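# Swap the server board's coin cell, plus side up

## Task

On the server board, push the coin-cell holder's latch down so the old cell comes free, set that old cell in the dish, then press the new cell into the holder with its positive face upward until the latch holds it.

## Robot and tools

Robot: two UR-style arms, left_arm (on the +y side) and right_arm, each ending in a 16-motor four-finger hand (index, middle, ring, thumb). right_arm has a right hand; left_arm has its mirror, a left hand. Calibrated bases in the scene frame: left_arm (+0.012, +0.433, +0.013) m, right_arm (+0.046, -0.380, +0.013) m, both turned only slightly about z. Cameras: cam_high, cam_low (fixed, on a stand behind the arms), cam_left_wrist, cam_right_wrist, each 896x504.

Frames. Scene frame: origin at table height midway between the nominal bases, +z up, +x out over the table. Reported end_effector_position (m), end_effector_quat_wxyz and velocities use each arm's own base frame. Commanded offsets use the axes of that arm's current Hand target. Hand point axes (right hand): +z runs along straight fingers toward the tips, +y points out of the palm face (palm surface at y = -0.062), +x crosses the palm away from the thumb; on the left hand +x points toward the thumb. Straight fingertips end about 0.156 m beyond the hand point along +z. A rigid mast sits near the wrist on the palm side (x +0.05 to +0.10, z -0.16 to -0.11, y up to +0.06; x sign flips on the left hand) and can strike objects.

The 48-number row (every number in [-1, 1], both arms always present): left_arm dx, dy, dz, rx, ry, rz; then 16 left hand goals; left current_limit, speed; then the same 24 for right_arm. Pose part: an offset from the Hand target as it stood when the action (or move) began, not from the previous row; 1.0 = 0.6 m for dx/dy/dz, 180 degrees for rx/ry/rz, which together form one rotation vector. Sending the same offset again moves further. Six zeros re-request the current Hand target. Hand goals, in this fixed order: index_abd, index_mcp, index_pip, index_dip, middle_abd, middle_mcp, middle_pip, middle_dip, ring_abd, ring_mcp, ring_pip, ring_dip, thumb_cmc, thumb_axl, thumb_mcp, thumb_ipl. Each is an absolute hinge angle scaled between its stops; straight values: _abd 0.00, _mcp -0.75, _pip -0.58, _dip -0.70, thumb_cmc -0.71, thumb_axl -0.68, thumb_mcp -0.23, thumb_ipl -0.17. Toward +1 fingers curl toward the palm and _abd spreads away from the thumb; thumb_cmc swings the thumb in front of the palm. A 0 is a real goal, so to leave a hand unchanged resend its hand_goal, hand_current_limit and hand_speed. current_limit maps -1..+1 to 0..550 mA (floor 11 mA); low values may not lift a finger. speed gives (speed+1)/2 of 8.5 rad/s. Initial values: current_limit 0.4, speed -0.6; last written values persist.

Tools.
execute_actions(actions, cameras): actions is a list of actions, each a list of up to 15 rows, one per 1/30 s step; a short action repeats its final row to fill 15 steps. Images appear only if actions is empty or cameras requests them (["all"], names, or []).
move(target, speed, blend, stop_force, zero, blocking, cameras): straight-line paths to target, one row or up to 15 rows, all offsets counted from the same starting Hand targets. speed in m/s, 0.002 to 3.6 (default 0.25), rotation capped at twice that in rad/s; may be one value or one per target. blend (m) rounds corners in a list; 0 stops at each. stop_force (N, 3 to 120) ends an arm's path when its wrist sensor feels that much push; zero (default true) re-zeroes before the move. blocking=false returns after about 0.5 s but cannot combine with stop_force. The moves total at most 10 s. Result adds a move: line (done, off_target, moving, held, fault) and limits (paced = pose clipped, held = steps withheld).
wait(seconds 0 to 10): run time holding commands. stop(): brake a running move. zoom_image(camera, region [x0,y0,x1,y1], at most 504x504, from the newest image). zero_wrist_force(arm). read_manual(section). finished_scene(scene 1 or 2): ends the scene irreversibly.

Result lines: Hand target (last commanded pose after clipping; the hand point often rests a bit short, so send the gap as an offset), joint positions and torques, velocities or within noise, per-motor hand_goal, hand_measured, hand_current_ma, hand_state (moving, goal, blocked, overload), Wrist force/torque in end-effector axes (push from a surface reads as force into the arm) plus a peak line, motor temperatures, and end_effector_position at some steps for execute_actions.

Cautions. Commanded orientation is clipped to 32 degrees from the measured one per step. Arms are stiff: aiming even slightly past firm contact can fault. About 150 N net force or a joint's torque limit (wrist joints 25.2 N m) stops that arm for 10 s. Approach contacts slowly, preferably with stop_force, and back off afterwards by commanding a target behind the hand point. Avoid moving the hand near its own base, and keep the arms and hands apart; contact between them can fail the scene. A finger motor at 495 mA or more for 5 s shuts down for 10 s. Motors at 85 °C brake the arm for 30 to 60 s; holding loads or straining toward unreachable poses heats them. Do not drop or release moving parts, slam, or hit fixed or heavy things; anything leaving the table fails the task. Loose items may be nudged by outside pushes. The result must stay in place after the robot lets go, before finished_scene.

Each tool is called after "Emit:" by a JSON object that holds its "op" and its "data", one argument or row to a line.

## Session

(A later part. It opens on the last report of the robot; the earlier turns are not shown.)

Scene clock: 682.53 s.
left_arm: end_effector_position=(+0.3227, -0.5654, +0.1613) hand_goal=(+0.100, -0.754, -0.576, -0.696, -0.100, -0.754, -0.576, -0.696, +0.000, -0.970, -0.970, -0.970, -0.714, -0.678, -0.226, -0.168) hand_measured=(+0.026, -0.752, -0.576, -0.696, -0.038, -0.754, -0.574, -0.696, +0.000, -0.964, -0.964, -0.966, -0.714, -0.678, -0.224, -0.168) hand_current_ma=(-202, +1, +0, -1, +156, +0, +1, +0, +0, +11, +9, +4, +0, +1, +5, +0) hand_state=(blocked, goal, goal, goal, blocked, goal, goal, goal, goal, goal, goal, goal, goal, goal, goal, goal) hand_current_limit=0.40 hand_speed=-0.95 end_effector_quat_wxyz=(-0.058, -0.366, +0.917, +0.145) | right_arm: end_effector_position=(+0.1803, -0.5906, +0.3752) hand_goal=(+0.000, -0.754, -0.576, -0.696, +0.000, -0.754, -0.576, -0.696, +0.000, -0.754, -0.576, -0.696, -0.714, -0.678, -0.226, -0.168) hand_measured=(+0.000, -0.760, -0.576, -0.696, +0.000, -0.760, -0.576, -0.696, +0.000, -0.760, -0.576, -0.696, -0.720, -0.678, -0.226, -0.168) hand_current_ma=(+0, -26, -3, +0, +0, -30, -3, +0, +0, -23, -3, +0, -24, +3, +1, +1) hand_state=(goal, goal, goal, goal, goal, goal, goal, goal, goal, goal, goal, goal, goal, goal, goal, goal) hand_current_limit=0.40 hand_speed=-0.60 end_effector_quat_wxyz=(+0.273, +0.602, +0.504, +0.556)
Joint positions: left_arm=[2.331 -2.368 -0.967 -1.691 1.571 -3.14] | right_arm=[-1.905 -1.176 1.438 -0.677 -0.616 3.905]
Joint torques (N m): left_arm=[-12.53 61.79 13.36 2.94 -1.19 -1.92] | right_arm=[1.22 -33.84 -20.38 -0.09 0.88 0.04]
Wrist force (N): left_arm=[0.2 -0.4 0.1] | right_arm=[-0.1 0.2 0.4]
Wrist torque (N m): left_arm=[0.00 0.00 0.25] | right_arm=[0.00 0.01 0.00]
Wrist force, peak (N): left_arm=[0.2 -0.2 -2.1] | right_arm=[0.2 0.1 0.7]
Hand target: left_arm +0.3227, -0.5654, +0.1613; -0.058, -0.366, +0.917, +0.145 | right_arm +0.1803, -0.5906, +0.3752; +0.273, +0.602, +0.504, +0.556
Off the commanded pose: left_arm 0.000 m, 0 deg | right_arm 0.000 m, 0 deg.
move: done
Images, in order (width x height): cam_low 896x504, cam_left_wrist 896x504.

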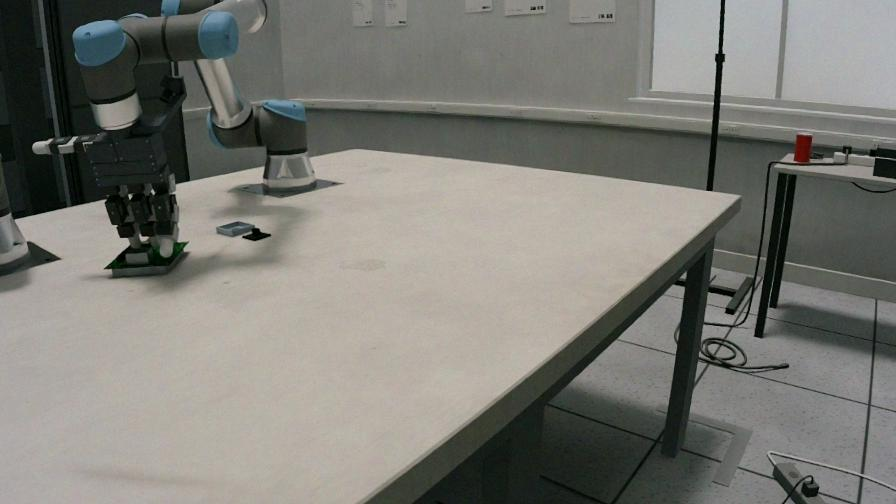

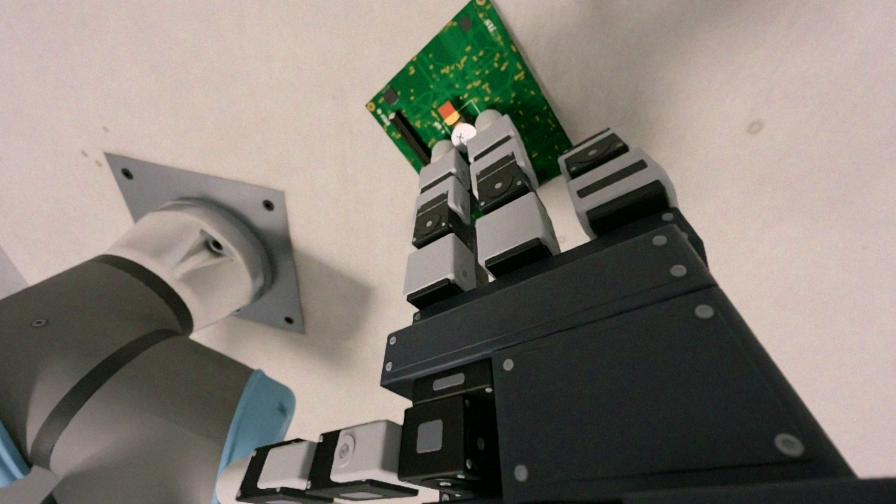

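Emit:
{"op": "move", "data": {
  "target": [0, -0.00158, -0.0005, 0, 0, 0, 0.10,-0.754,-0.576,-0.696, -0.10,-0.754,-0.576,-0.696, 0,-0.97,-0.97,-0.97, -0.714,-0.678,-0.226,-0.168, 0.4,-0.95, 0,0,0,0,0,0, 0,-0.754,-0.576,-0.696, 0,-0.754,-0.576,-0.696, 0,-0.754,-0.576,-0.696, -0.714,-0.678,-0.226,-0.168, 0.4,-0.6],
  "speed": 0.01,
  "stop_force": 3,
  "cameras": ["cam_low","cam_left_wrist"]
}}

Emit:
{"op": "zoom_image", "data": {
  "camera": "cam_left_wrist",
  "region": [430, 90, 500, 139]
}}

Emit:
{"op": "zoom_image", "data": {
  "camera": "cam_low",
  "region": [125, 230, 165, 258]
}}

Scene clock: 731.47 s.
left_arm: end_effector_position=(+0.3234, -0.5661, +0.1613) hand_goal=(+0.100, -0.754, -0.576, -0.696, -0.100, -0.754, -0.576, -0.696, +0.000, -0.970, -0.970, -0.970, -0.714, -0.678, -0.226, -0.168) hand_measured=(+0.026, -0.752, -0.576, -0.696, -0.038, -0.754, -0.574, -0.696, +0.000, -0.964, -0.964, -0.966, -0.714, -0.678, -0.224, -0.168) hand_current_ma=(-202, +2, +0, -1, +156, +0, +1, +0, +0, +11, +9, +4, +0, +1, +5, +0) hand_state=(blocked, goal, goal, goal, blocked, goal, goal, goal, goal, goal, goal, goal, goal, goal, goal, goal) hand_current_limit=0.40 hand_speed=-0.95 end_effector_quat_wxyz=(-0.058, -0.366, +0.917, +0.145) | right_arm: end_effector_position=(+0.1803, -0.5906, +0.3752) hand_goal=(+0.000, -0.754, -0.576, -0.696, +0.000, -0.754, -0.576, -0.696, +0.000, -0.754, -0.576, -0.696, -0.714, -0.678, -0.226, -0.168) hand_measured=(+0.000, -0.760, -0.576, -0.696, +0.000, -0.760, -0.576, -0.696, +0.000, -0.760, -0.576, -0.696, -0.720, -0.678, -0.226, -0.168) hand_current_ma=(+0, -26, -3, +0, +0, -30, -3, +0, +0, -23, -3, +0, -24, +3, +1, +1) hand_state=(goal, goal, goal, goal, goal, goal, goal, goal, goal, goal, goal, goal, goal, goal, goal, goal) hand_current_limit=0.40 hand_speed=-0.60 end_effector_quat_wxyz=(+0.273, +0.602, +0.504, +0.556)
Joint positions: left_arm=[2.331 -2.37 -0.962 -1.693 1.571 -3.14] | right_arm=[-1.905 -1.176 1.438 -0.677 -0.616 3.905]
Joint torques (N m): left_arm=[-12.9 53.93 18.44 2.32 -0.54 -1.96] | right_arm=[1.36 -33.06 -20.37 -0.07 0.75 0.1]
Wrist force (N): left_arm=[0.4 0.0 0.0] | right_arm=[0.3 0.4 0.3]
Wrist torque (N m): left_arm=[-0.04 -0.02 0.27] | right_arm=[0.03 -0.04 0.04]
Wrist force, peak (N): left_arm=[0.6 -0.6 0.1] | right_arm=[-0.1 0.2 0.6]
Hand target: left_arm +0.3234, -0.5661, +0.1613; -0.058, -0.366, +0.917, +0.145 | right_arm +0.1803, -0.5906, +0.3752; +0.273, +0.602, +0.504, +0.556
Off the commanded pose: left_arm 0.000 m, 0 deg | right_arm 0.000 m, 0 deg.
move: done
Images, in order (width x height): cam_low 896x504, cam_left_wrist 896x504.

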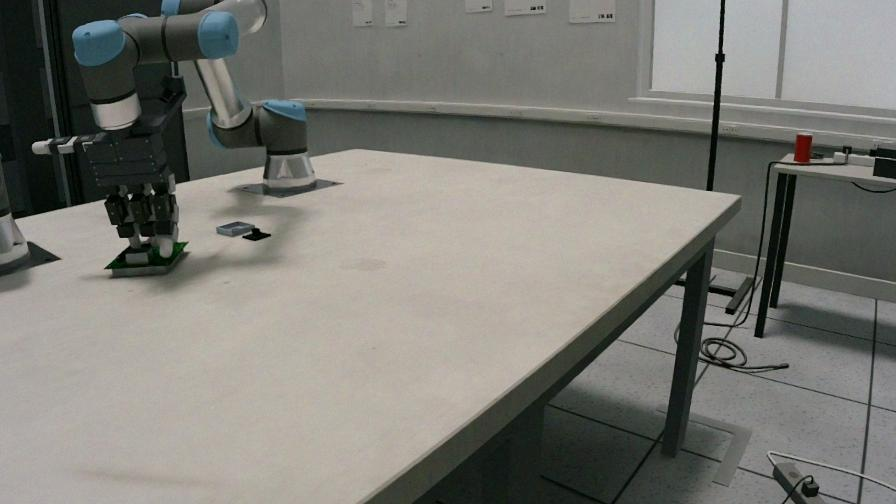

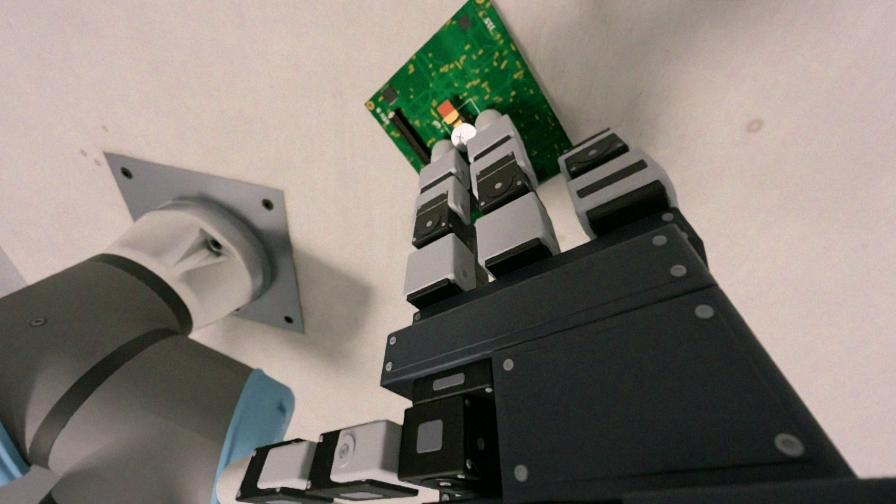

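Scaled by 7.200 from the camera's 896x504 image, which has a finer 1280x720 frame.

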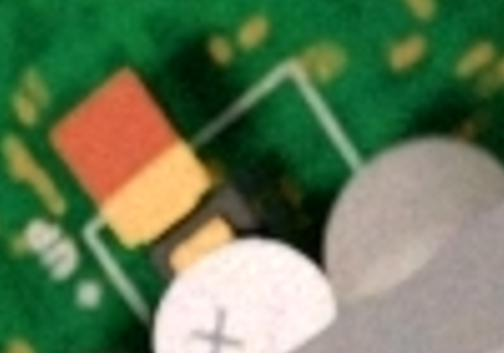

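Scaled by 12.600 from the camera's 896x504 image, which has a finer 1280x720 frame.

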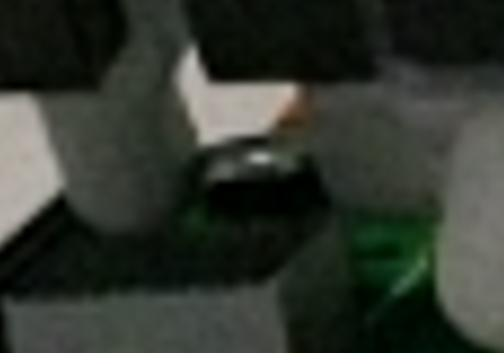

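Emit:
{"op": "move", "data": {
  "target": [0, -0.00052, 0.00158, 0, 0, 0, 0.10,-0.754,-0.576,-0.696, -0.10,-0.754,-0.576,-0.696, 0,-0.97,-0.97,-0.97, -0.714,-0.678,-0.226,-0.168, 0.4,-0.95, 0,0,0,0,0,0, 0,-0.754,-0.576,-0.696, 0,-0.754,-0.576,-0.696, 0,-0.754,-0.576,-0.696, -0.714,-0.678,-0.226,-0.168, 0.4,-0.6],
  "speed": 0.01,
  "stop_force": 3,
  "cameras": ["cam_low","cam_left_wrist"]
}}

Emit:
{"op": "zoom_image", "data": {
  "camera": "cam_left_wrist",
  "region": [430, 90, 500, 139]
}}

Emit:
{"op": "zoom_image", "data": {
  "camera": "cam_low",
  "region": [125, 230, 165, 258]
}}

Scene clock: 753.50 s.
left_arm: end_effector_position=(+0.3234, -0.5661, +0.1603) hand_goal=(+0.100, -0.754, -0.576, -0.696, -0.100, -0.754, -0.576, -0.696, +0.000, -0.970, -0.970, -0.970, -0.714, -0.678, -0.226, -0.168) hand_measured=(+0.026, -0.752, -0.576, -0.696, -0.040, -0.752, -0.574, -0.696, +0.000, -0.964, -0.964, -0.966, -0.714, -0.678, -0.224, -0.168) hand_current_ma=(-202, +2, +1, -1, +153, +1, +1, +0, +0, +11, +9, +4, +0, +1, +5, +0) hand_state=(blocked, goal, goal, goal, blocked, goal, goal, goal, goal, goal, goal, goal, goal, goal, goal, goal) hand_current_limit=0.40 hand_speed=-0.95 end_effector_quat_wxyz=(-0.058, -0.366, +0.917, +0.145) | right_arm: end_effector_position=(+0.1803, -0.5906, +0.3752) hand_goal=(+0.000, -0.754, -0.576, -0.696, +0.000, -0.754, -0.576, -0.696, +0.000, -0.754, -0.576, -0.696, -0.714, -0.678, -0.226, -0.168) hand_measured=(+0.000, -0.760, -0.576, -0.696, +0.000, -0.760, -0.576, -0.696, +0.000, -0.760, -0.576, -0.696, -0.720, -0.678, -0.226, -0.168) hand_current_ma=(+0, -26, -3, +0, +0, -30, -3, +0, +0, -23, -3, +0, -24, +3, +1, +1) hand_state=(goal, goal, goal, goal, goal, goal, goal, goal, goal, goal, goal, goal, goal, goal, goal, goal) hand_current_limit=0.40 hand_speed=-0.60 end_effector_quat_wxyz=(+0.273, +0.602, +0.504, +0.556)
Joint positions: left_arm=[2.331 -2.371 -0.964 -1.691 1.571 -3.14] | right_arm=[-1.905 -1.176 1.438 -0.677 -0.616 3.905]
Joint torques (N m): left_arm=[-12.27 45.78 18.84 1.51 0 -1.84] | right_arm=[1.29 -34.83 -20.35 -0.1 0.93 0.06]
Wrist force (N): left_arm=[0.1 -0.2 -0.9] | right_arm=[0.2 0.3 0.3]
Wrist torque (N m): left_arm=[0.05 0.00 0.24] | right_arm=[0.02 -0.02 0.03]
Wrist force, peak (N): left_arm=[0.3 0.0 -1.2] | right_arm=[0.4 0.2 0.5]
Hand target: left_arm +0.3234, -0.5661, +0.1603; -0.058, -0.366, +0.917, +0.145 | right_arm +0.1803, -0.5906, +0.3752; +0.273, +0.602, +0.504, +0.556
Off the commanded pose: left_arm 0.000 m, 0 deg | right_arm 0.000 m, 0 deg.
move: done
Images, in order (width x height): cam_low 896x504, cam_left_wrist 896x504.

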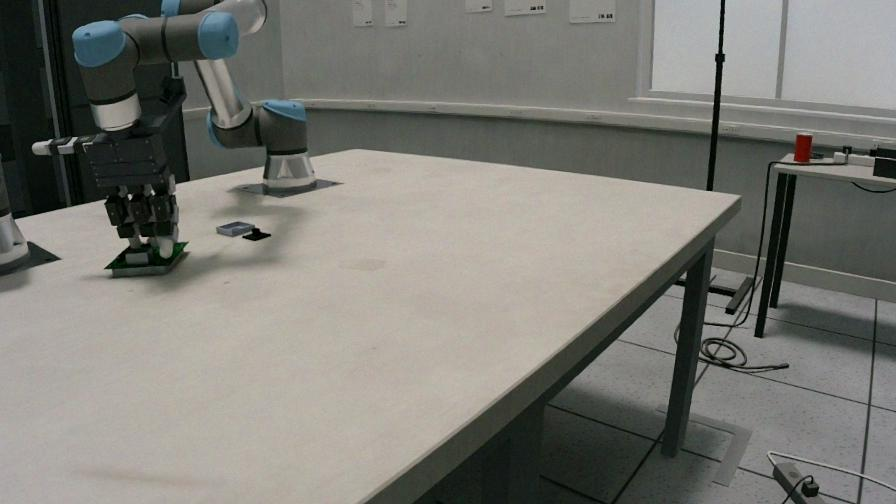

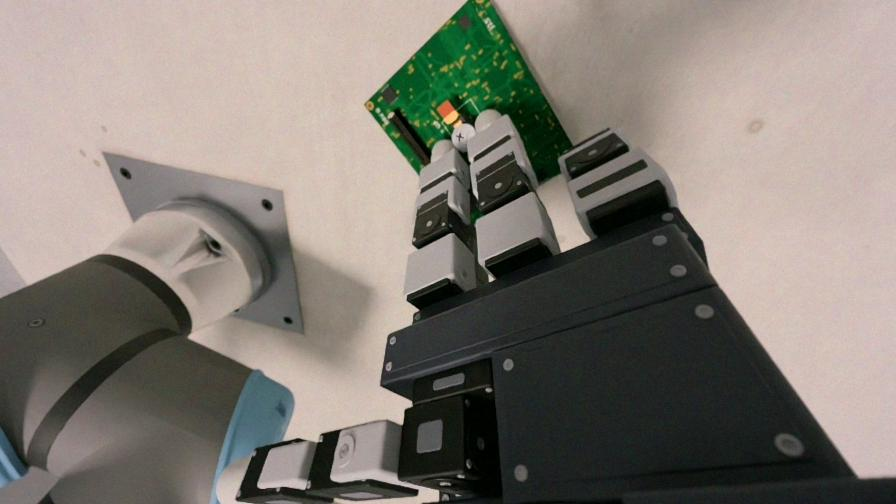

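Scaled by 7.200 from the camera's 896x504 image, which has a finer 1280x720 frame.

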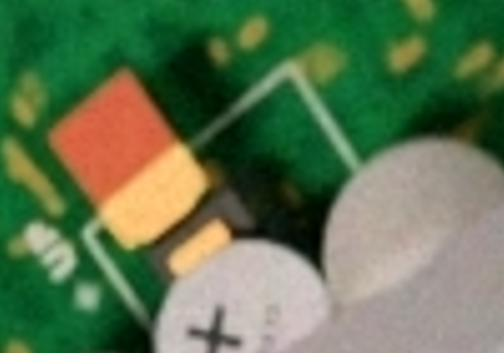

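Scaled by 12.600 from the camera's 896x504 image, which has a finer 1280x720 frame.

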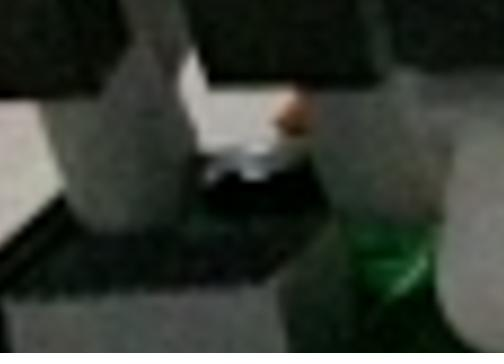

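Emit:
{"op": "move", "data": {
  "target": [
    [0, 0.0103, -0.0317, 0, 0, 0, 0.10,-0.754,-0.576,-0.696, -0.10,-0.754,-0.576,-0.696, 0,-0.97,-0.97,-0.97, -0.714,-0.678,-0.226,-0.168, 0.4,-0.95, 0,0,0,0,0,0, 0,-0.754,-0.576,-0.696, 0,-0.754,-0.576,-0.696, 0,-0.754,-0.576,-0.696, -0.714,-0.678,-0.226,-0.168, 0.4,-0.6],
    [-0.1377, 0.1637, -0.0345, 0, 0, 0, 0.10,-0.754,-0.576,-0.696, -0.10,-0.754,-0.576,-0.696, 0,-0.97,-0.97,-0.97, -0.714,-0.678,-0.226,-0.168, 0.4,-0.95, 0,0,0,0,0,0, 0,-0.754,-0.576,-0.696, 0,-0.754,-0.576,-0.696, 0,-0.754,-0.576,-0.696, -0.714,-0.678,-0.226,-0.168, 0.4,-0.6]
  ],
  "speed": [0.05, 0.15],
  "blend": [0.005, 0],
  "cameras": ["cam_high","cam_low","cam_left_wrist"]
}}

Emit:
{"op": "zoom_image", "data": {
  "camera": "cam_high",
  "region": [375, 245, 410, 280]
}}

Emit:
{"op": "zoom_image", "data": {
  "camera": "cam_low",
  "region": [125, 230, 165, 258]
}}

Emit:
{"op": "zoom_image", "data": {
  "camera": "cam_left_wrist",
  "region": [400, 80, 520, 164]
}}

Scene clock: 804.67 s.
left_arm: end_effector_position=(+0.3235, -0.4461, +0.2102) hand_goal=(+0.100, -0.754, -0.576, -0.696, -0.100, -0.754, -0.576, -0.696, +0.000, -0.970, -0.970, -0.970, -0.714, -0.678, -0.226, -0.168) hand_measured=(+0.026, -0.754, -0.576, -0.696, -0.040, -0.756, -0.574, -0.696, +0.000, -0.966, -0.964, -0.966, -0.714, -0.678, -0.224, -0.168) hand_current_ma=(-202, +0, +1, -1, +151, -2, +1, +0, +0, +8, +8, +4, -1, +1, +5, +0) hand_state=(blocked, goal, goal, goal, blocked, goal, goal, goal, goal, goal, goal, goal, goal, goal, goal, goal) hand_current_limit=0.40 hand_speed=-0.95 end_effector_quat_wxyz=(-0.058, -0.366, +0.917, +0.145) | right_arm: end_effector_position=(+0.1803, -0.5906, +0.3752) hand_goal=(+0.000, -0.754, -0.576, -0.696, +0.000, -0.754, -0.576, -0.696, +0.000, -0.754, -0.576, -0.696, -0.714, -0.678, -0.226, -0.168) hand_measured=(+0.000, -0.760, -0.576, -0.696, +0.000, -0.760, -0.576, -0.696, +0.000, -0.760, -0.576, -0.696, -0.720, -0.678, -0.226, -0.168) hand_current_ma=(+0, -26, -3, +0, +0, -30, -3, +0, +0, -23, -3, +0, -24, +3, +1, +1) hand_state=(goal, goal, goal, goal, goal, goal, goal, goal, goal, goal, goal, goal, goal, goal, goal, goal) hand_current_limit=0.40 hand_speed=-0.60 end_effector_quat_wxyz=(+0.273, +0.602, +0.504, +0.556)
Joint positions: left_arm=[2.451 -2.093 -1.301 -1.63 1.607 -3.027] | right_arm=[-1.905 -1.176 1.438 -0.677 -0.616 3.905]
Joint torques (N m): left_arm=[-9.94 50.14 15.85 0.79 -1.51 -0.78] | right_arm=[0.17 -33.26 -20.2 -0.19 0.88 0.18]
Wrist force (N): left_arm=[0.5 -0.4 0.6] | right_arm=[-0.2 0.1 0.2]
Wrist torque (N m): left_arm=[-0.04 -0.05 0.27] | right_arm=[0.00 0.02 -0.01]
Wrist force, peak (N): left_arm=[2.0 -1.3 0.1] | right_arm=[-0.1 0.3 0.5]
Hand target: left_arm +0.3234, -0.4460, +0.2102; -0.058, -0.366, +0.917, +0.145 | right_arm +0.1803, -0.5906, +0.3752; +0.273, +0.602, +0.504, +0.556
Off the commanded pose: left_arm 0.000 m, 0 deg | right_arm 0.000 m, 0 deg.
move: done
Images, in order (width x height): cam_high 896x504, cam_low 896x504, cam_left_wrist 896x504.

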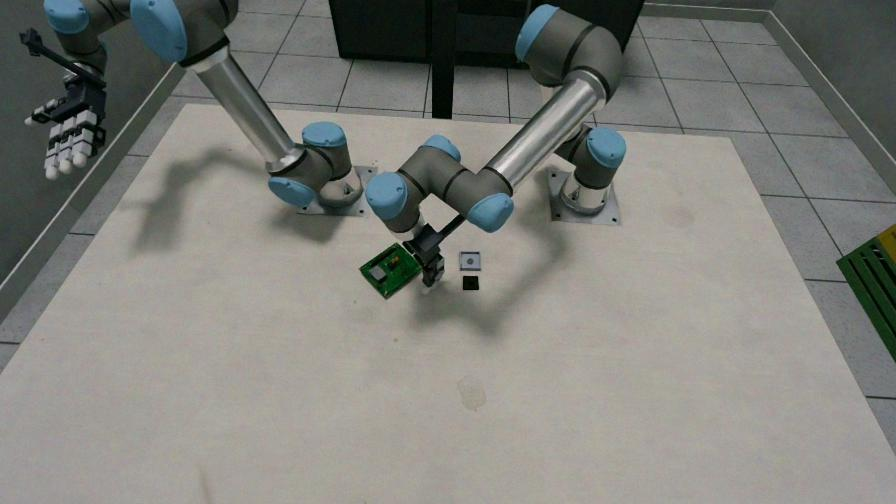

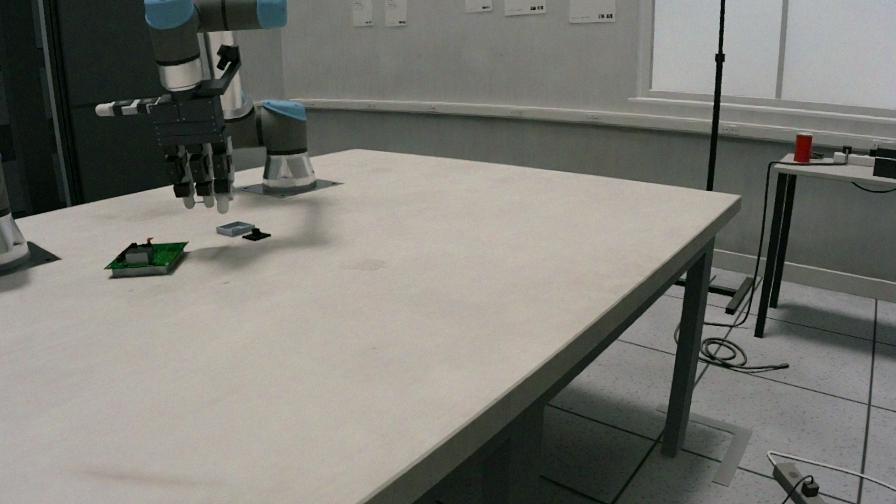

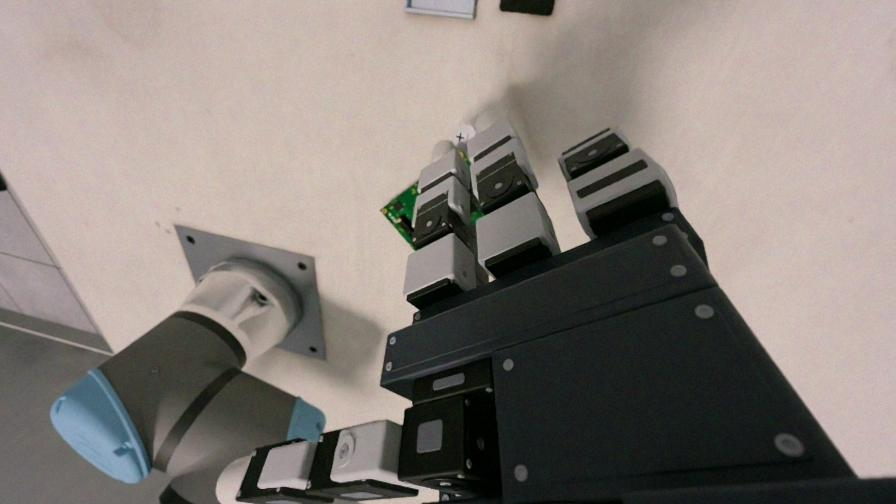

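Scaled by 14.400 from the camera's 896x504 image, which has a finer 1280x720 frame.

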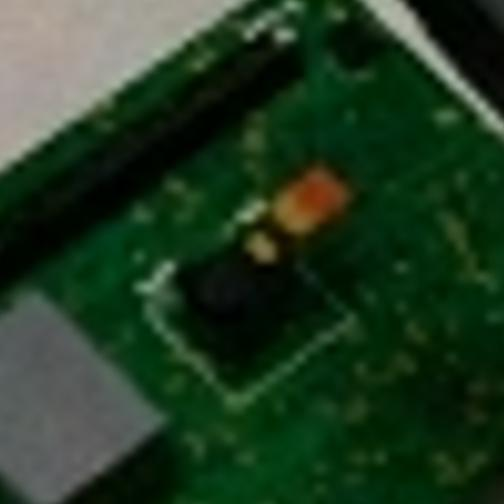

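Scaled by 12.600 from the camera's 896x504 image, which has a finer 1280x720 frame.

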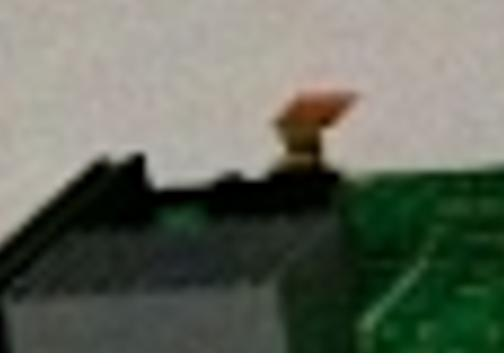

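Scaled by 4.200 from the camera's 896x504 image, which has a finer 1280x720 frame.

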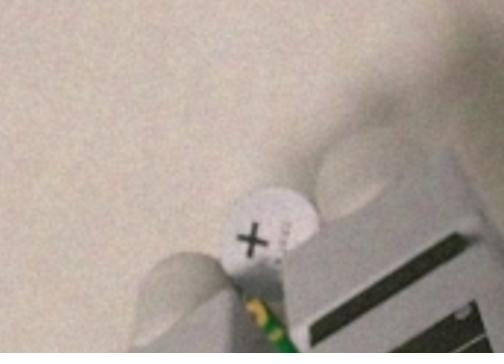

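Emit:
{"op": "move", "data": {
  "target": [
    [0.139, -0.1707, -0.0555, -0.0667, 0, 0, 0.10,-0.754,-0.576,-0.696, -0.10,-0.754,-0.576,-0.696, 0,-0.754,0.737,0.174, -0.714,-0.678,-0.226,-0.168, 0.4,-0.7, 0,0,0,0,0,0, 0,-0.754,-0.576,-0.696, 0,-0.754,-0.576,-0.696, 0,-0.754,-0.576,-0.696, -0.714,-0.678,-0.226,-0.168, 0.4,-0.6],
    [0.139, -0.1862, -0.0077, -0.0667, 0, 0, 0.10,-0.754,-0.576,-0.696, -0.10,-0.754,-0.576,-0.696, 0,-0.754,0.737,0.174, -0.714,-0.678,-0.226,-0.168, 0.4,-0.7, 0,0,0,0,0,0, 0,-0.754,-0.576,-0.696, 0,-0.754,-0.576,-0.696, 0,-0.754,-0.576,-0.696, -0.714,-0.678,-0.226,-0.168, 0.4,-0.6]
  ],
  "speed": [0.12, 0.05],
  "blend": [0, 0],
  "cameras": ["cam_high","cam_low","cam_left_wrist"]
}}

Emit:
{"op": "zoom_image", "data": {
  "camera": "cam_left_wrist",
  "region": [410, 80, 530, 164]
}}

Emit:
{"op": "zoom_image", "data": {
  "camera": "cam_low",
  "region": [115, 215, 175, 257]
}}

Scene clock: 879.33 s.
left_arm: end_effector_position=(+0.3371, -0.5816, +0.1802) hand_goal=(+0.100, -0.754, -0.576, -0.696, -0.100, -0.754, -0.576, -0.696, +0.000, -0.754, +0.736, +0.174, -0.714, -0.678, -0.226, -0.168) hand_measured=(+0.026, -0.756, -0.576, -0.696, -0.040, -0.758, -0.576, -0.696, +0.000, -0.760, +0.728, +0.172, -0.716, -0.678, -0.224, -0.168) hand_current_ma=(-202, -1, +1, -1, +151, -5, +1, +0, +0, -10, -12, -4, -3, +1, +5, +0) hand_state=(blocked, goal, goal, goal, blocked, goal, goal, goal, goal, goal, goal, goal, goal, goal, goal, goal) hand_current_limit=0.40 hand_speed=-0.70 end_effector_quat_wxyz=(-0.096, -0.358, +0.897, +0.240) end_effector_velocity=(+0.001, +0.001, +0.002) end_effector_angular_velocity=(-0.001, -0.001, +0.000) | right_arm: end_effector_position=(+0.1803, -0.5906, +0.3752) hand_goal=(+0.000, -0.754, -0.576, -0.696, +0.000, -0.754, -0.576, -0.696, +0.000, -0.754, -0.576, -0.696, -0.714, -0.678, -0.226, -0.168) hand_measured=(+0.000, -0.760, -0.576, -0.696, +0.000, -0.760, -0.576, -0.696, +0.000, -0.760, -0.576, -0.696, -0.720, -0.678, -0.226, -0.168) hand_current_ma=(+0, -26, -3, +0, +0, -30, -3, +0, +0, -23, -3, +0, -24, +3, +1, +1) hand_state=(goal, goal, goal, goal, goal, goal, goal, goal, goal, goal, goal, goal, goal, goal, goal, goal) hand_current_limit=0.40 hand_speed=-0.60 end_effector_quat_wxyz=(+0.273, +0.602, +0.504, +0.556)
Joint positions: left_arm=[2.33 -2.597 -0.535 -2.103 1.57 -3.141] | right_arm=[-1.905 -1.176 1.438 -0.677 -0.616 3.905]
Joint velocities: left_arm=[0.002 0 0.005 -0.003 0.001 0.002] | right_arm=[within noise]
Joint torques (N m): left_arm=[12.74 66.84 32.16 -0.28 -1.23 0.55] | right_arm=[2.35 -33.68 -19.99 -0.08 0.77 -0.02]
Wrist force (N): left_arm=[0.1 -0.7 0.5] | right_arm=[-0.1 0.0 0.3]
Wrist torque (N m): left_arm=[0.03 -0.01 0.10] | right_arm=[-0.02 0.01 0.00]
Wrist force, peak (N): left_arm=[1.2 -1.7 0.3] | right_arm=[-0.3 0.1 0.6]
Hand target: left_arm +0.3371, -0.5816, +0.1802; -0.096, -0.358, +0.897, +0.240 | right_arm +0.1803, -0.5906, +0.3752; +0.273, +0.602, +0.504, +0.556
Off the commanded pose: left_arm 0.000 m, 0 deg | right_arm 0.000 m, 0 deg.
move: done
Images, in order (width x height): cam_high 896x504, cam_low 896x504, cam_left_wrist 896x504.

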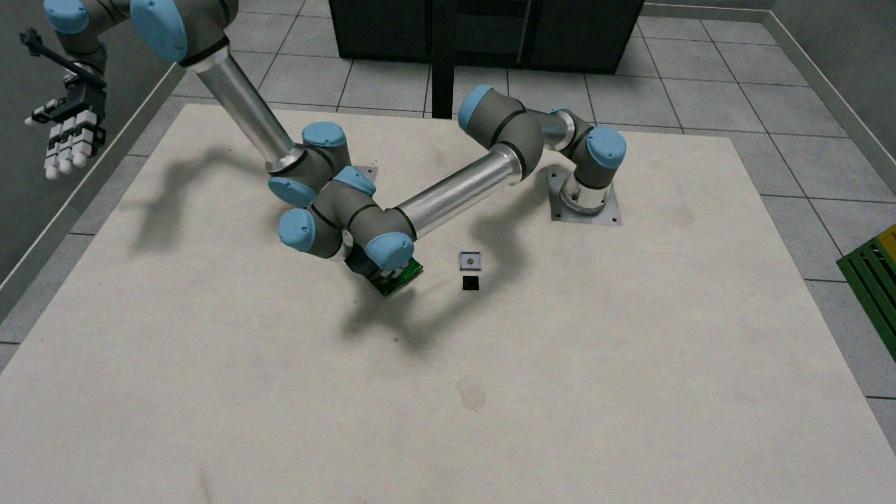

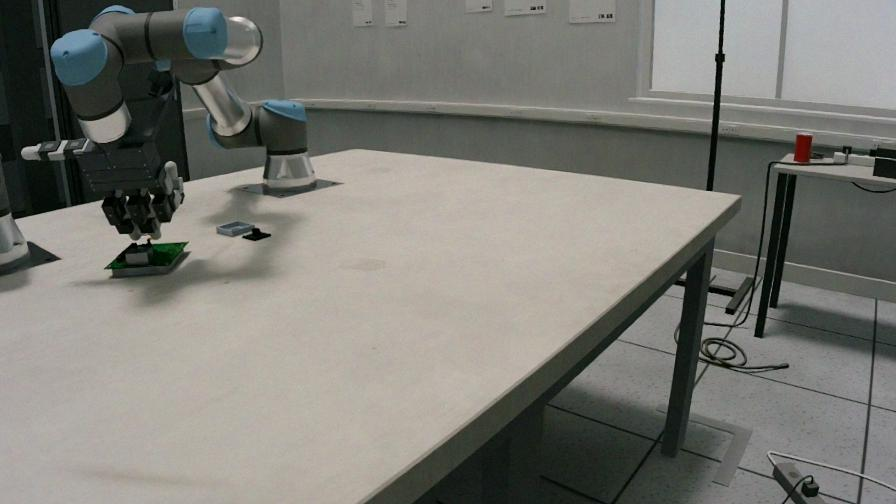

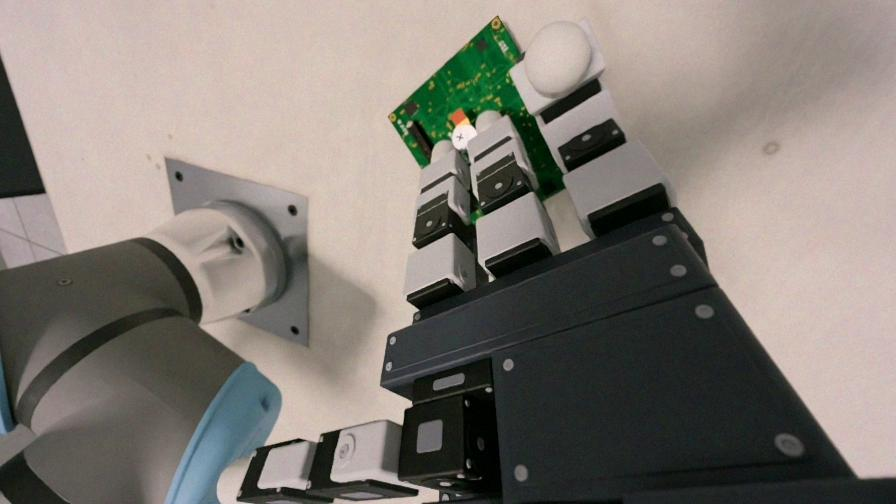

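Scaled by 4.200 from the camera's 896x504 image, which has a finer 1280x720 frame.

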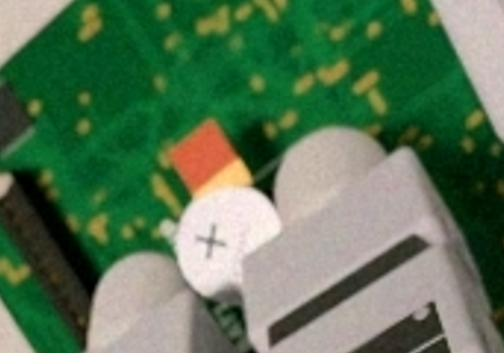

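Scaled by 8.400 from the camera's 896x504 image, which has a finer 1280x720 frame.

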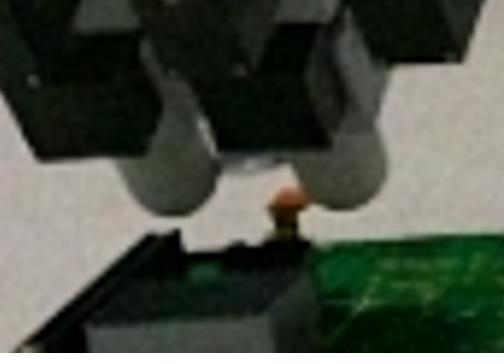

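Emit:
{"op": "move", "data": {
  "target": [0, -0.0092, 0.0159, 0, 0, 0, 0.10,-0.754,-0.576,-0.696, -0.10,-0.754,-0.576,-0.696, 0,-0.754,0.737,0.174, -0.714,-0.678,-0.226,-0.168, 0.4,-0.9, 0,0,0,0,0,0, 0,-0.754,-0.576,-0.696, 0,-0.754,-0.576,-0.696, 0,-0.754,-0.576,-0.696, -0.714,-0.678,-0.226,-0.168, 0.4,-0.6],
  "speed": 0.03,
  "stop_force": 3,
  "cameras": []
}}

Emit:
{"op": "move", "data": {
  "target": [0, -0.00083, 0.00144, 0, 0, 0, 0.10,-0.754,-0.576,-0.696, -0.10,-0.754,-0.576,-0.696, 0,-0.754,0.737,0.174, -0.714,-0.678,-0.226,-0.168, 0.4,-0.9, 0,0,0,0,0,0, 0,-0.754,-0.576,-0.696, 0,-0.754,-0.576,-0.696, 0,-0.754,-0.576,-0.696, -0.714,-0.678,-0.226,-0.168, 0.4,-0.6],
  "speed": 0.02,
  "stop_force": 3,
  "cameras": ["cam_low","cam_left_wrist"]
}}

Emit:
{"op": "zoom_image", "data": {
  "camera": "cam_left_wrist",
  "region": [410, 80, 530, 164]
}}

Emit:
{"op": "zoom_image", "data": {
  "camera": "cam_low",
  "region": [115, 215, 175, 257]
}}

Scene clock: 895.23 s.
left_arm: end_effector_position=(+0.3371, -0.5816, +0.1692) hand_goal=(+0.100, -0.754, -0.576, -0.696, -0.100, -0.754, -0.576, -0.696, +0.000, -0.754, +0.736, +0.174, -0.714, -0.678, -0.226, -0.168) hand_measured=(+0.026, -0.756, -0.576, -0.696, -0.040, -0.758, -0.576, -0.696, +0.000, -0.760, +0.728, +0.172, -0.716, -0.678, -0.224, -0.168) hand_current_ma=(-202, -1, +1, -1, +151, -5, +1, +0, +0, -10, -12, -4, -3, +1, +5, +0) hand_state=(blocked, goal, goal, goal, blocked, goal, goal, goal, goal, goal, goal, goal, goal, goal, goal, goal) hand_current_limit=0.40 hand_speed=-0.90 end_effector_quat_wxyz=(-0.096, -0.358, +0.897, +0.240) | right_arm: end_effector_position=(+0.1803, -0.5906, +0.3752) hand_goal=(+0.000, -0.754, -0.576, -0.696, +0.000, -0.754, -0.576, -0.696, +0.000, -0.754, -0.576, -0.696, -0.714, -0.678, -0.226, -0.168) hand_measured=(+0.000, -0.760, -0.576, -0.696, +0.000, -0.760, -0.576, -0.696, +0.000, -0.760, -0.576, -0.696, -0.720, -0.678, -0.226, -0.168) hand_current_ma=(+0, -26, -3, +0, +0, -30, -3, +0, +0, -23, -3, +0, -24, +3, +1, +1) hand_state=(goal, goal, goal, goal, goal, goal, goal, goal, goal, goal, goal, goal, goal, goal, goal, goal) hand_current_limit=0.40 hand_speed=-0.60 end_effector_quat_wxyz=(+0.273, +0.602, +0.504, +0.556)
Joint positions: left_arm=[2.33 -2.597 -0.562 -2.075 1.57 -3.141] | right_arm=[-1.905 -1.176 1.438 -0.677 -0.616 3.905]
Joint torques (N m): left_arm=[5.05 63.39 35.66 -0.14 -0.72 -1.92] | right_arm=[0.82 -34.39 -20.67 -0.2 0.99 0.07]
Wrist force (N): left_arm=[0.1 -0.8 0.3] | right_arm=[0.1 0.2 0.3]
Wrist torque (N m): left_arm=[0.04 -0.01 0.10] | right_arm=[-0.01 -0.01 0.01]
Wrist force, peak (N): left_arm=[0.5 -1.2 0.8] | right_arm=[0.2 0.0 0.6]
Hand target: left_arm +0.3371, -0.5816, +0.1692; -0.096, -0.358, +0.897, +0.240 | right_arm +0.1803, -0.5906, +0.3752; +0.273, +0.602, +0.504, +0.556
Off the commanded pose: left_arm 0.000 m, 0 deg | right_arm 0.000 m, 0 deg.
move: done
No camera images: "cameras" was empty.

Scene clock: 896.30 s.
left_arm: end_effector_position=(+0.3371, -0.5816, +0.1682) hand_goal=(+0.100, -0.754, -0.576, -0.696, -0.100, -0.754, -0.576, -0.696, +0.000, -0.754, +0.736, +0.174, -0.714, -0.678, -0.226, -0.168) hand_measured=(+0.026, -0.756, -0.576, -0.696, -0.040, -0.758, -0.576, -0.696, +0.000, -0.760, +0.728, +0.172, -0.716, -0.678, -0.224, -0.168) hand_current_ma=(-202, -1, +1, -1, +151, -5, +1, +0, +0, -10, -12, -4, -3, +1, +5, +0) hand_state=(blocked, goal, goal, goal, blocked, goal, goal, goal, goal, goal, goal, goal, goal, goal, goal, goal) hand_current_limit=0.40 hand_speed=-0.90 end_effector_quat_wxyz=(-0.096, -0.358, +0.897, +0.240) | right_arm: end_effector_position=(+0.1803, -0.5906, +0.3752) hand_goal=(+0.000, -0.754, -0.576, -0.696, +0.000, -0.754, -0.576, -0.696, +0.000, -0.754, -0.576, -0.696, -0.714, -0.678, -0.226, -0.168) hand_measured=(+0.000, -0.760, -0.576, -0.696, +0.000, -0.760, -0.576, -0.696, +0.000, -0.760, -0.576, -0.696, -0.720, -0.678, -0.226, -0.168) hand_current_ma=(+0, -26, -3, +0, +0, -30, -3, +0, +0, -23, -3, +0, -24, +3, +1, +1) hand_state=(goal, goal, goal, goal, goal, goal, goal, goal, goal, goal, goal, goal, goal, goal, goal, goal) hand_current_limit=0.40 hand_speed=-0.60 end_effector_quat_wxyz=(+0.273, +0.602, +0.504, +0.556)
Joint positions: left_arm=[2.33 -2.597 -0.565 -2.073 1.57 -3.141] | right_arm=[-1.905 -1.176 1.438 -0.677 -0.616 3.905]
Joint torques (N m): left_arm=[1.15 51.51 20.5 0.59 -0.77 -1.94] | right_arm=[0.83 -33.91 -19.61 -0.25 0.81 0]
Wrist force (N): left_arm=[0.4 -0.8 0.4] | right_arm=[0.1 -0.2 0.0]
Wrist torque (N m): left_arm=[0.03 -0.03 0.12] | right_arm=[-0.02 0.00 0.00]
Wrist force, peak (N): left_arm=[0.5 -1.0 0.8] | right_arm=[-0.2 -0.1 0.5]
Hand target: left_arm +0.3371, -0.5816, +0.1682; -0.096, -0.358, +0.897, +0.240 | right_arm +0.1803, -0.5906, +0.3752; +0.273, +0.602, +0.504, +0.556
Off the commanded pose: left_arm 0.000 m, 0 deg | right_arm 0.000 m, 0 deg.
move: done
Images, in order (width x height): cam_low 896x504, cam_left_wrist 896x504.

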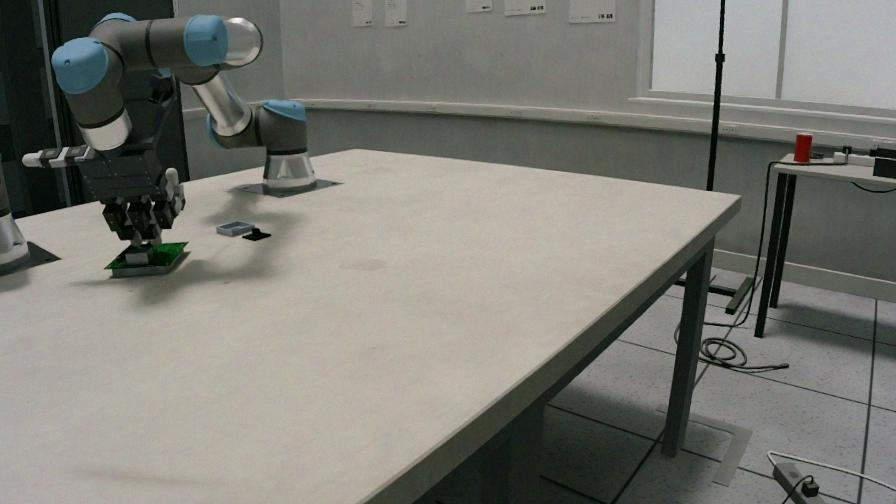

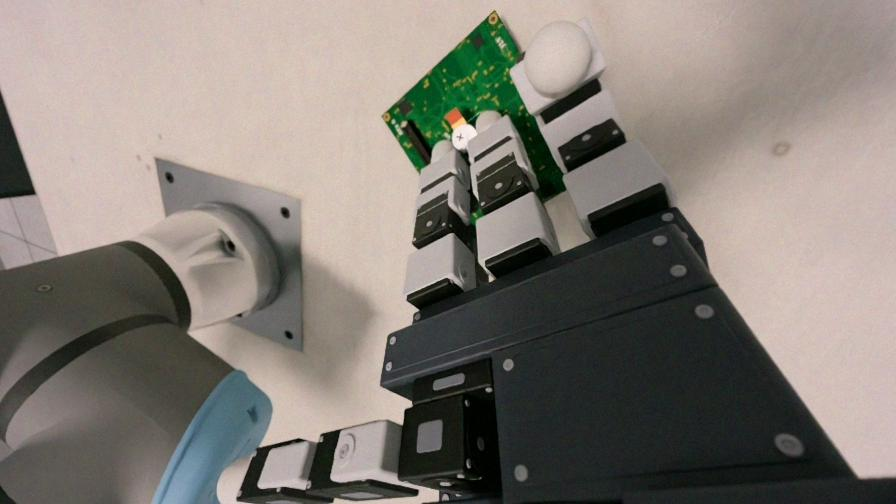

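Scaled by 4.200 from the camera's 896x504 image, which has a finer 1280x720 frame.

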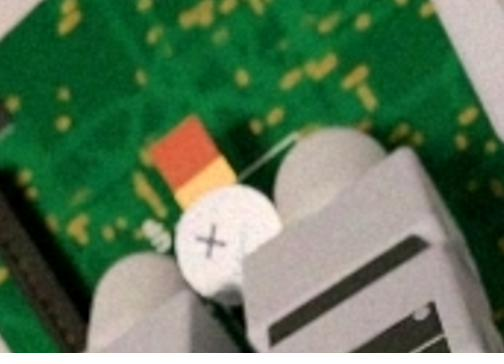

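Scaled by 8.400 from the camera's 896x504 image, which has a finer 1280x720 frame.

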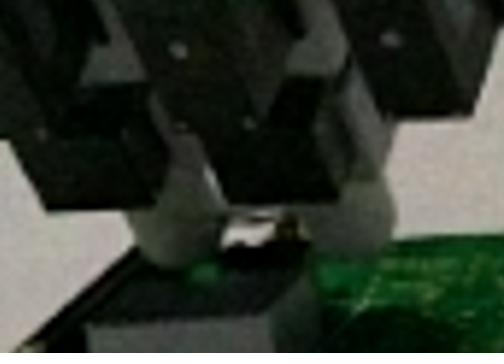

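Emit:
{"op": "move", "data": {
  "target": [0, -0.005, 0.00866, 0, 0, 0, 0.10,-0.754,-0.576,-0.696, -0.10,-0.754,-0.576,-0.696, 0,-0.754,0.737,0.174, -0.714,-0.678,-0.226,-0.168, 0.4,-0.9, 0,0,0,0,0,0, 0,-0.754,-0.576,-0.696, 0,-0.754,-0.576,-0.696, 0,-0.754,-0.576,-0.696, -0.714,-0.678,-0.226,-0.168, 0.4,-0.6],
  "speed": 0.006,
  "stop_force": 3,
  "cameras": ["cam_low","cam_left_wrist"]
}}

Emit:
{"op": "zoom_image", "data": {
  "camera": "cam_left_wrist",
  "region": [410, 80, 530, 164]
}}

Emit:
{"op": "zoom_image", "data": {
  "camera": "cam_low",
  "region": [125, 225, 165, 253]
}}

Scene clock: 904.93 s.
left_arm: end_effector_position=(+0.3371, -0.5816, +0.1622) hand_goal=(+0.100, -0.754, -0.576, -0.696, -0.100, -0.754, -0.576, -0.696, +0.000, -0.754, +0.736, +0.174, -0.714, -0.678, -0.226, -0.168) hand_measured=(+0.070, -0.754, -0.576, -0.696, -0.052, -0.754, -0.576, -0.696, +0.000, -0.760, +0.728, +0.172, -0.716, -0.678, -0.224, -0.168) hand_current_ma=(-62, -1, +1, -1, +115, +0, +1, +0, +0, -10, -12, -4, -3, +1, +5, +0) hand_state=(blocked, goal, goal, goal, blocked, goal, goal, goal, goal, goal, goal, goal, goal, goal, goal, goal) hand_current_limit=0.40 hand_speed=-0.90 end_effector_quat_wxyz=(-0.096, -0.358, +0.897, +0.240) | right_arm: end_effector_position=(+0.1803, -0.5906, +0.3752) hand_goal=(+0.000, -0.754, -0.576, -0.696, +0.000, -0.754, -0.576, -0.696, +0.000, -0.754, -0.576, -0.696, -0.714, -0.678, -0.226, -0.168) hand_measured=(+0.000, -0.760, -0.576, -0.696, +0.000, -0.760, -0.576, -0.696, +0.000, -0.760, -0.576, -0.696, -0.720, -0.678, -0.226, -0.168) hand_current_ma=(+0, -26, -3, +0, +0, -30, -3, +0, +0, -23, -3, +0, -24, +3, +1, +1) hand_state=(goal, goal, goal, goal, goal, goal, goal, goal, goal, goal, goal, goal, goal, goal, goal, goal) hand_current_limit=0.40 hand_speed=-0.60 end_effector_quat_wxyz=(+0.273, +0.602, +0.504, +0.556)
Joint positions: left_arm=[2.33 -2.598 -0.579 -2.058 1.57 -3.141] | right_arm=[-1.905 -1.176 1.438 -0.677 -0.616 3.905]
Joint torques (N m): left_arm=[-12.59 56.78 33.51 0.46 -1.28 -1.93] | right_arm=[1.7 -34 -20.32 0 1 -0.16]
Wrist force (N): left_arm=[0.2 0.1 0.7] | right_arm=[0.0 -0.4 0.4]
Wrist torque (N m): left_arm=[-0.02 -0.14 0.10] | right_arm=[-0.08 -0.01 0.00]
Wrist force, peak (N): left_arm=[-1.2 -0.9 0.3] | right_arm=[0.0 0.0 0.7]
Hand target: left_arm +0.3371, -0.5816, +0.1622; -0.096, -0.358, +0.897, +0.240 | right_arm +0.1803, -0.5906, +0.3752; +0.273, +0.602, +0.504, +0.556
Off the commanded pose: left_arm 0.000 m, 0 deg | right_arm 0.000 m, 0 deg.
move: done
Images, in order (width x height): cam_low 896x504, cam_left_wrist 896x504.

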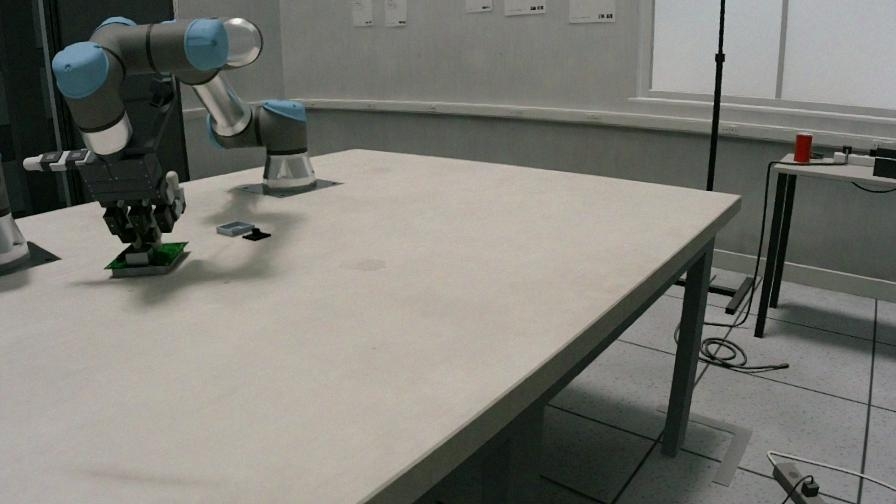

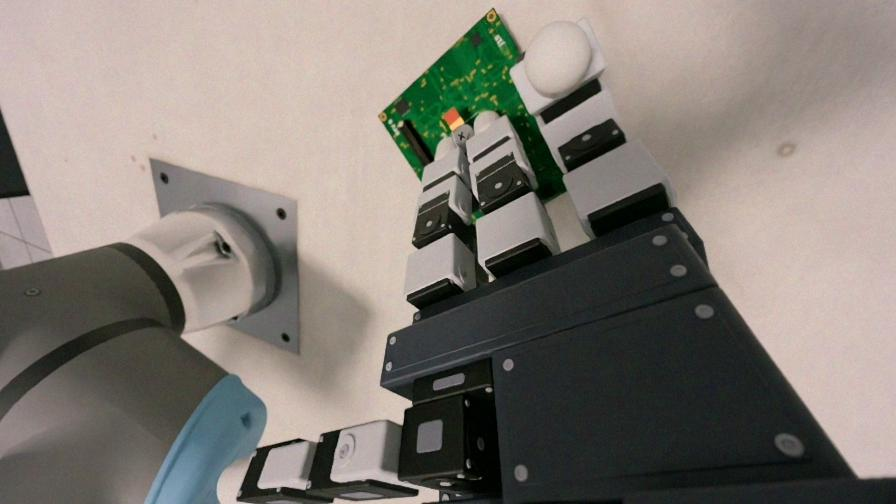

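Scaled by 4.200 from the camera's 896x504 image, which has a finer 1280x720 frame.

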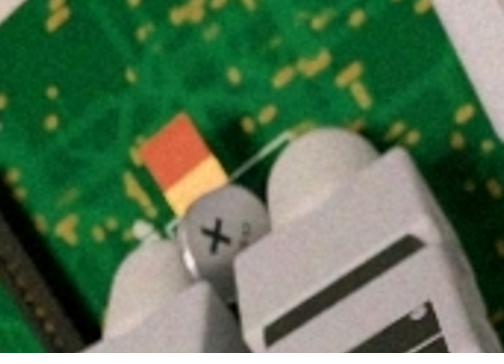

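Scaled by 12.600 from the camera's 896x504 image, which has a finer 1280x720 frame.

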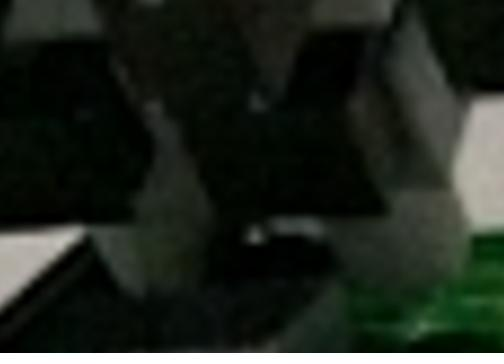

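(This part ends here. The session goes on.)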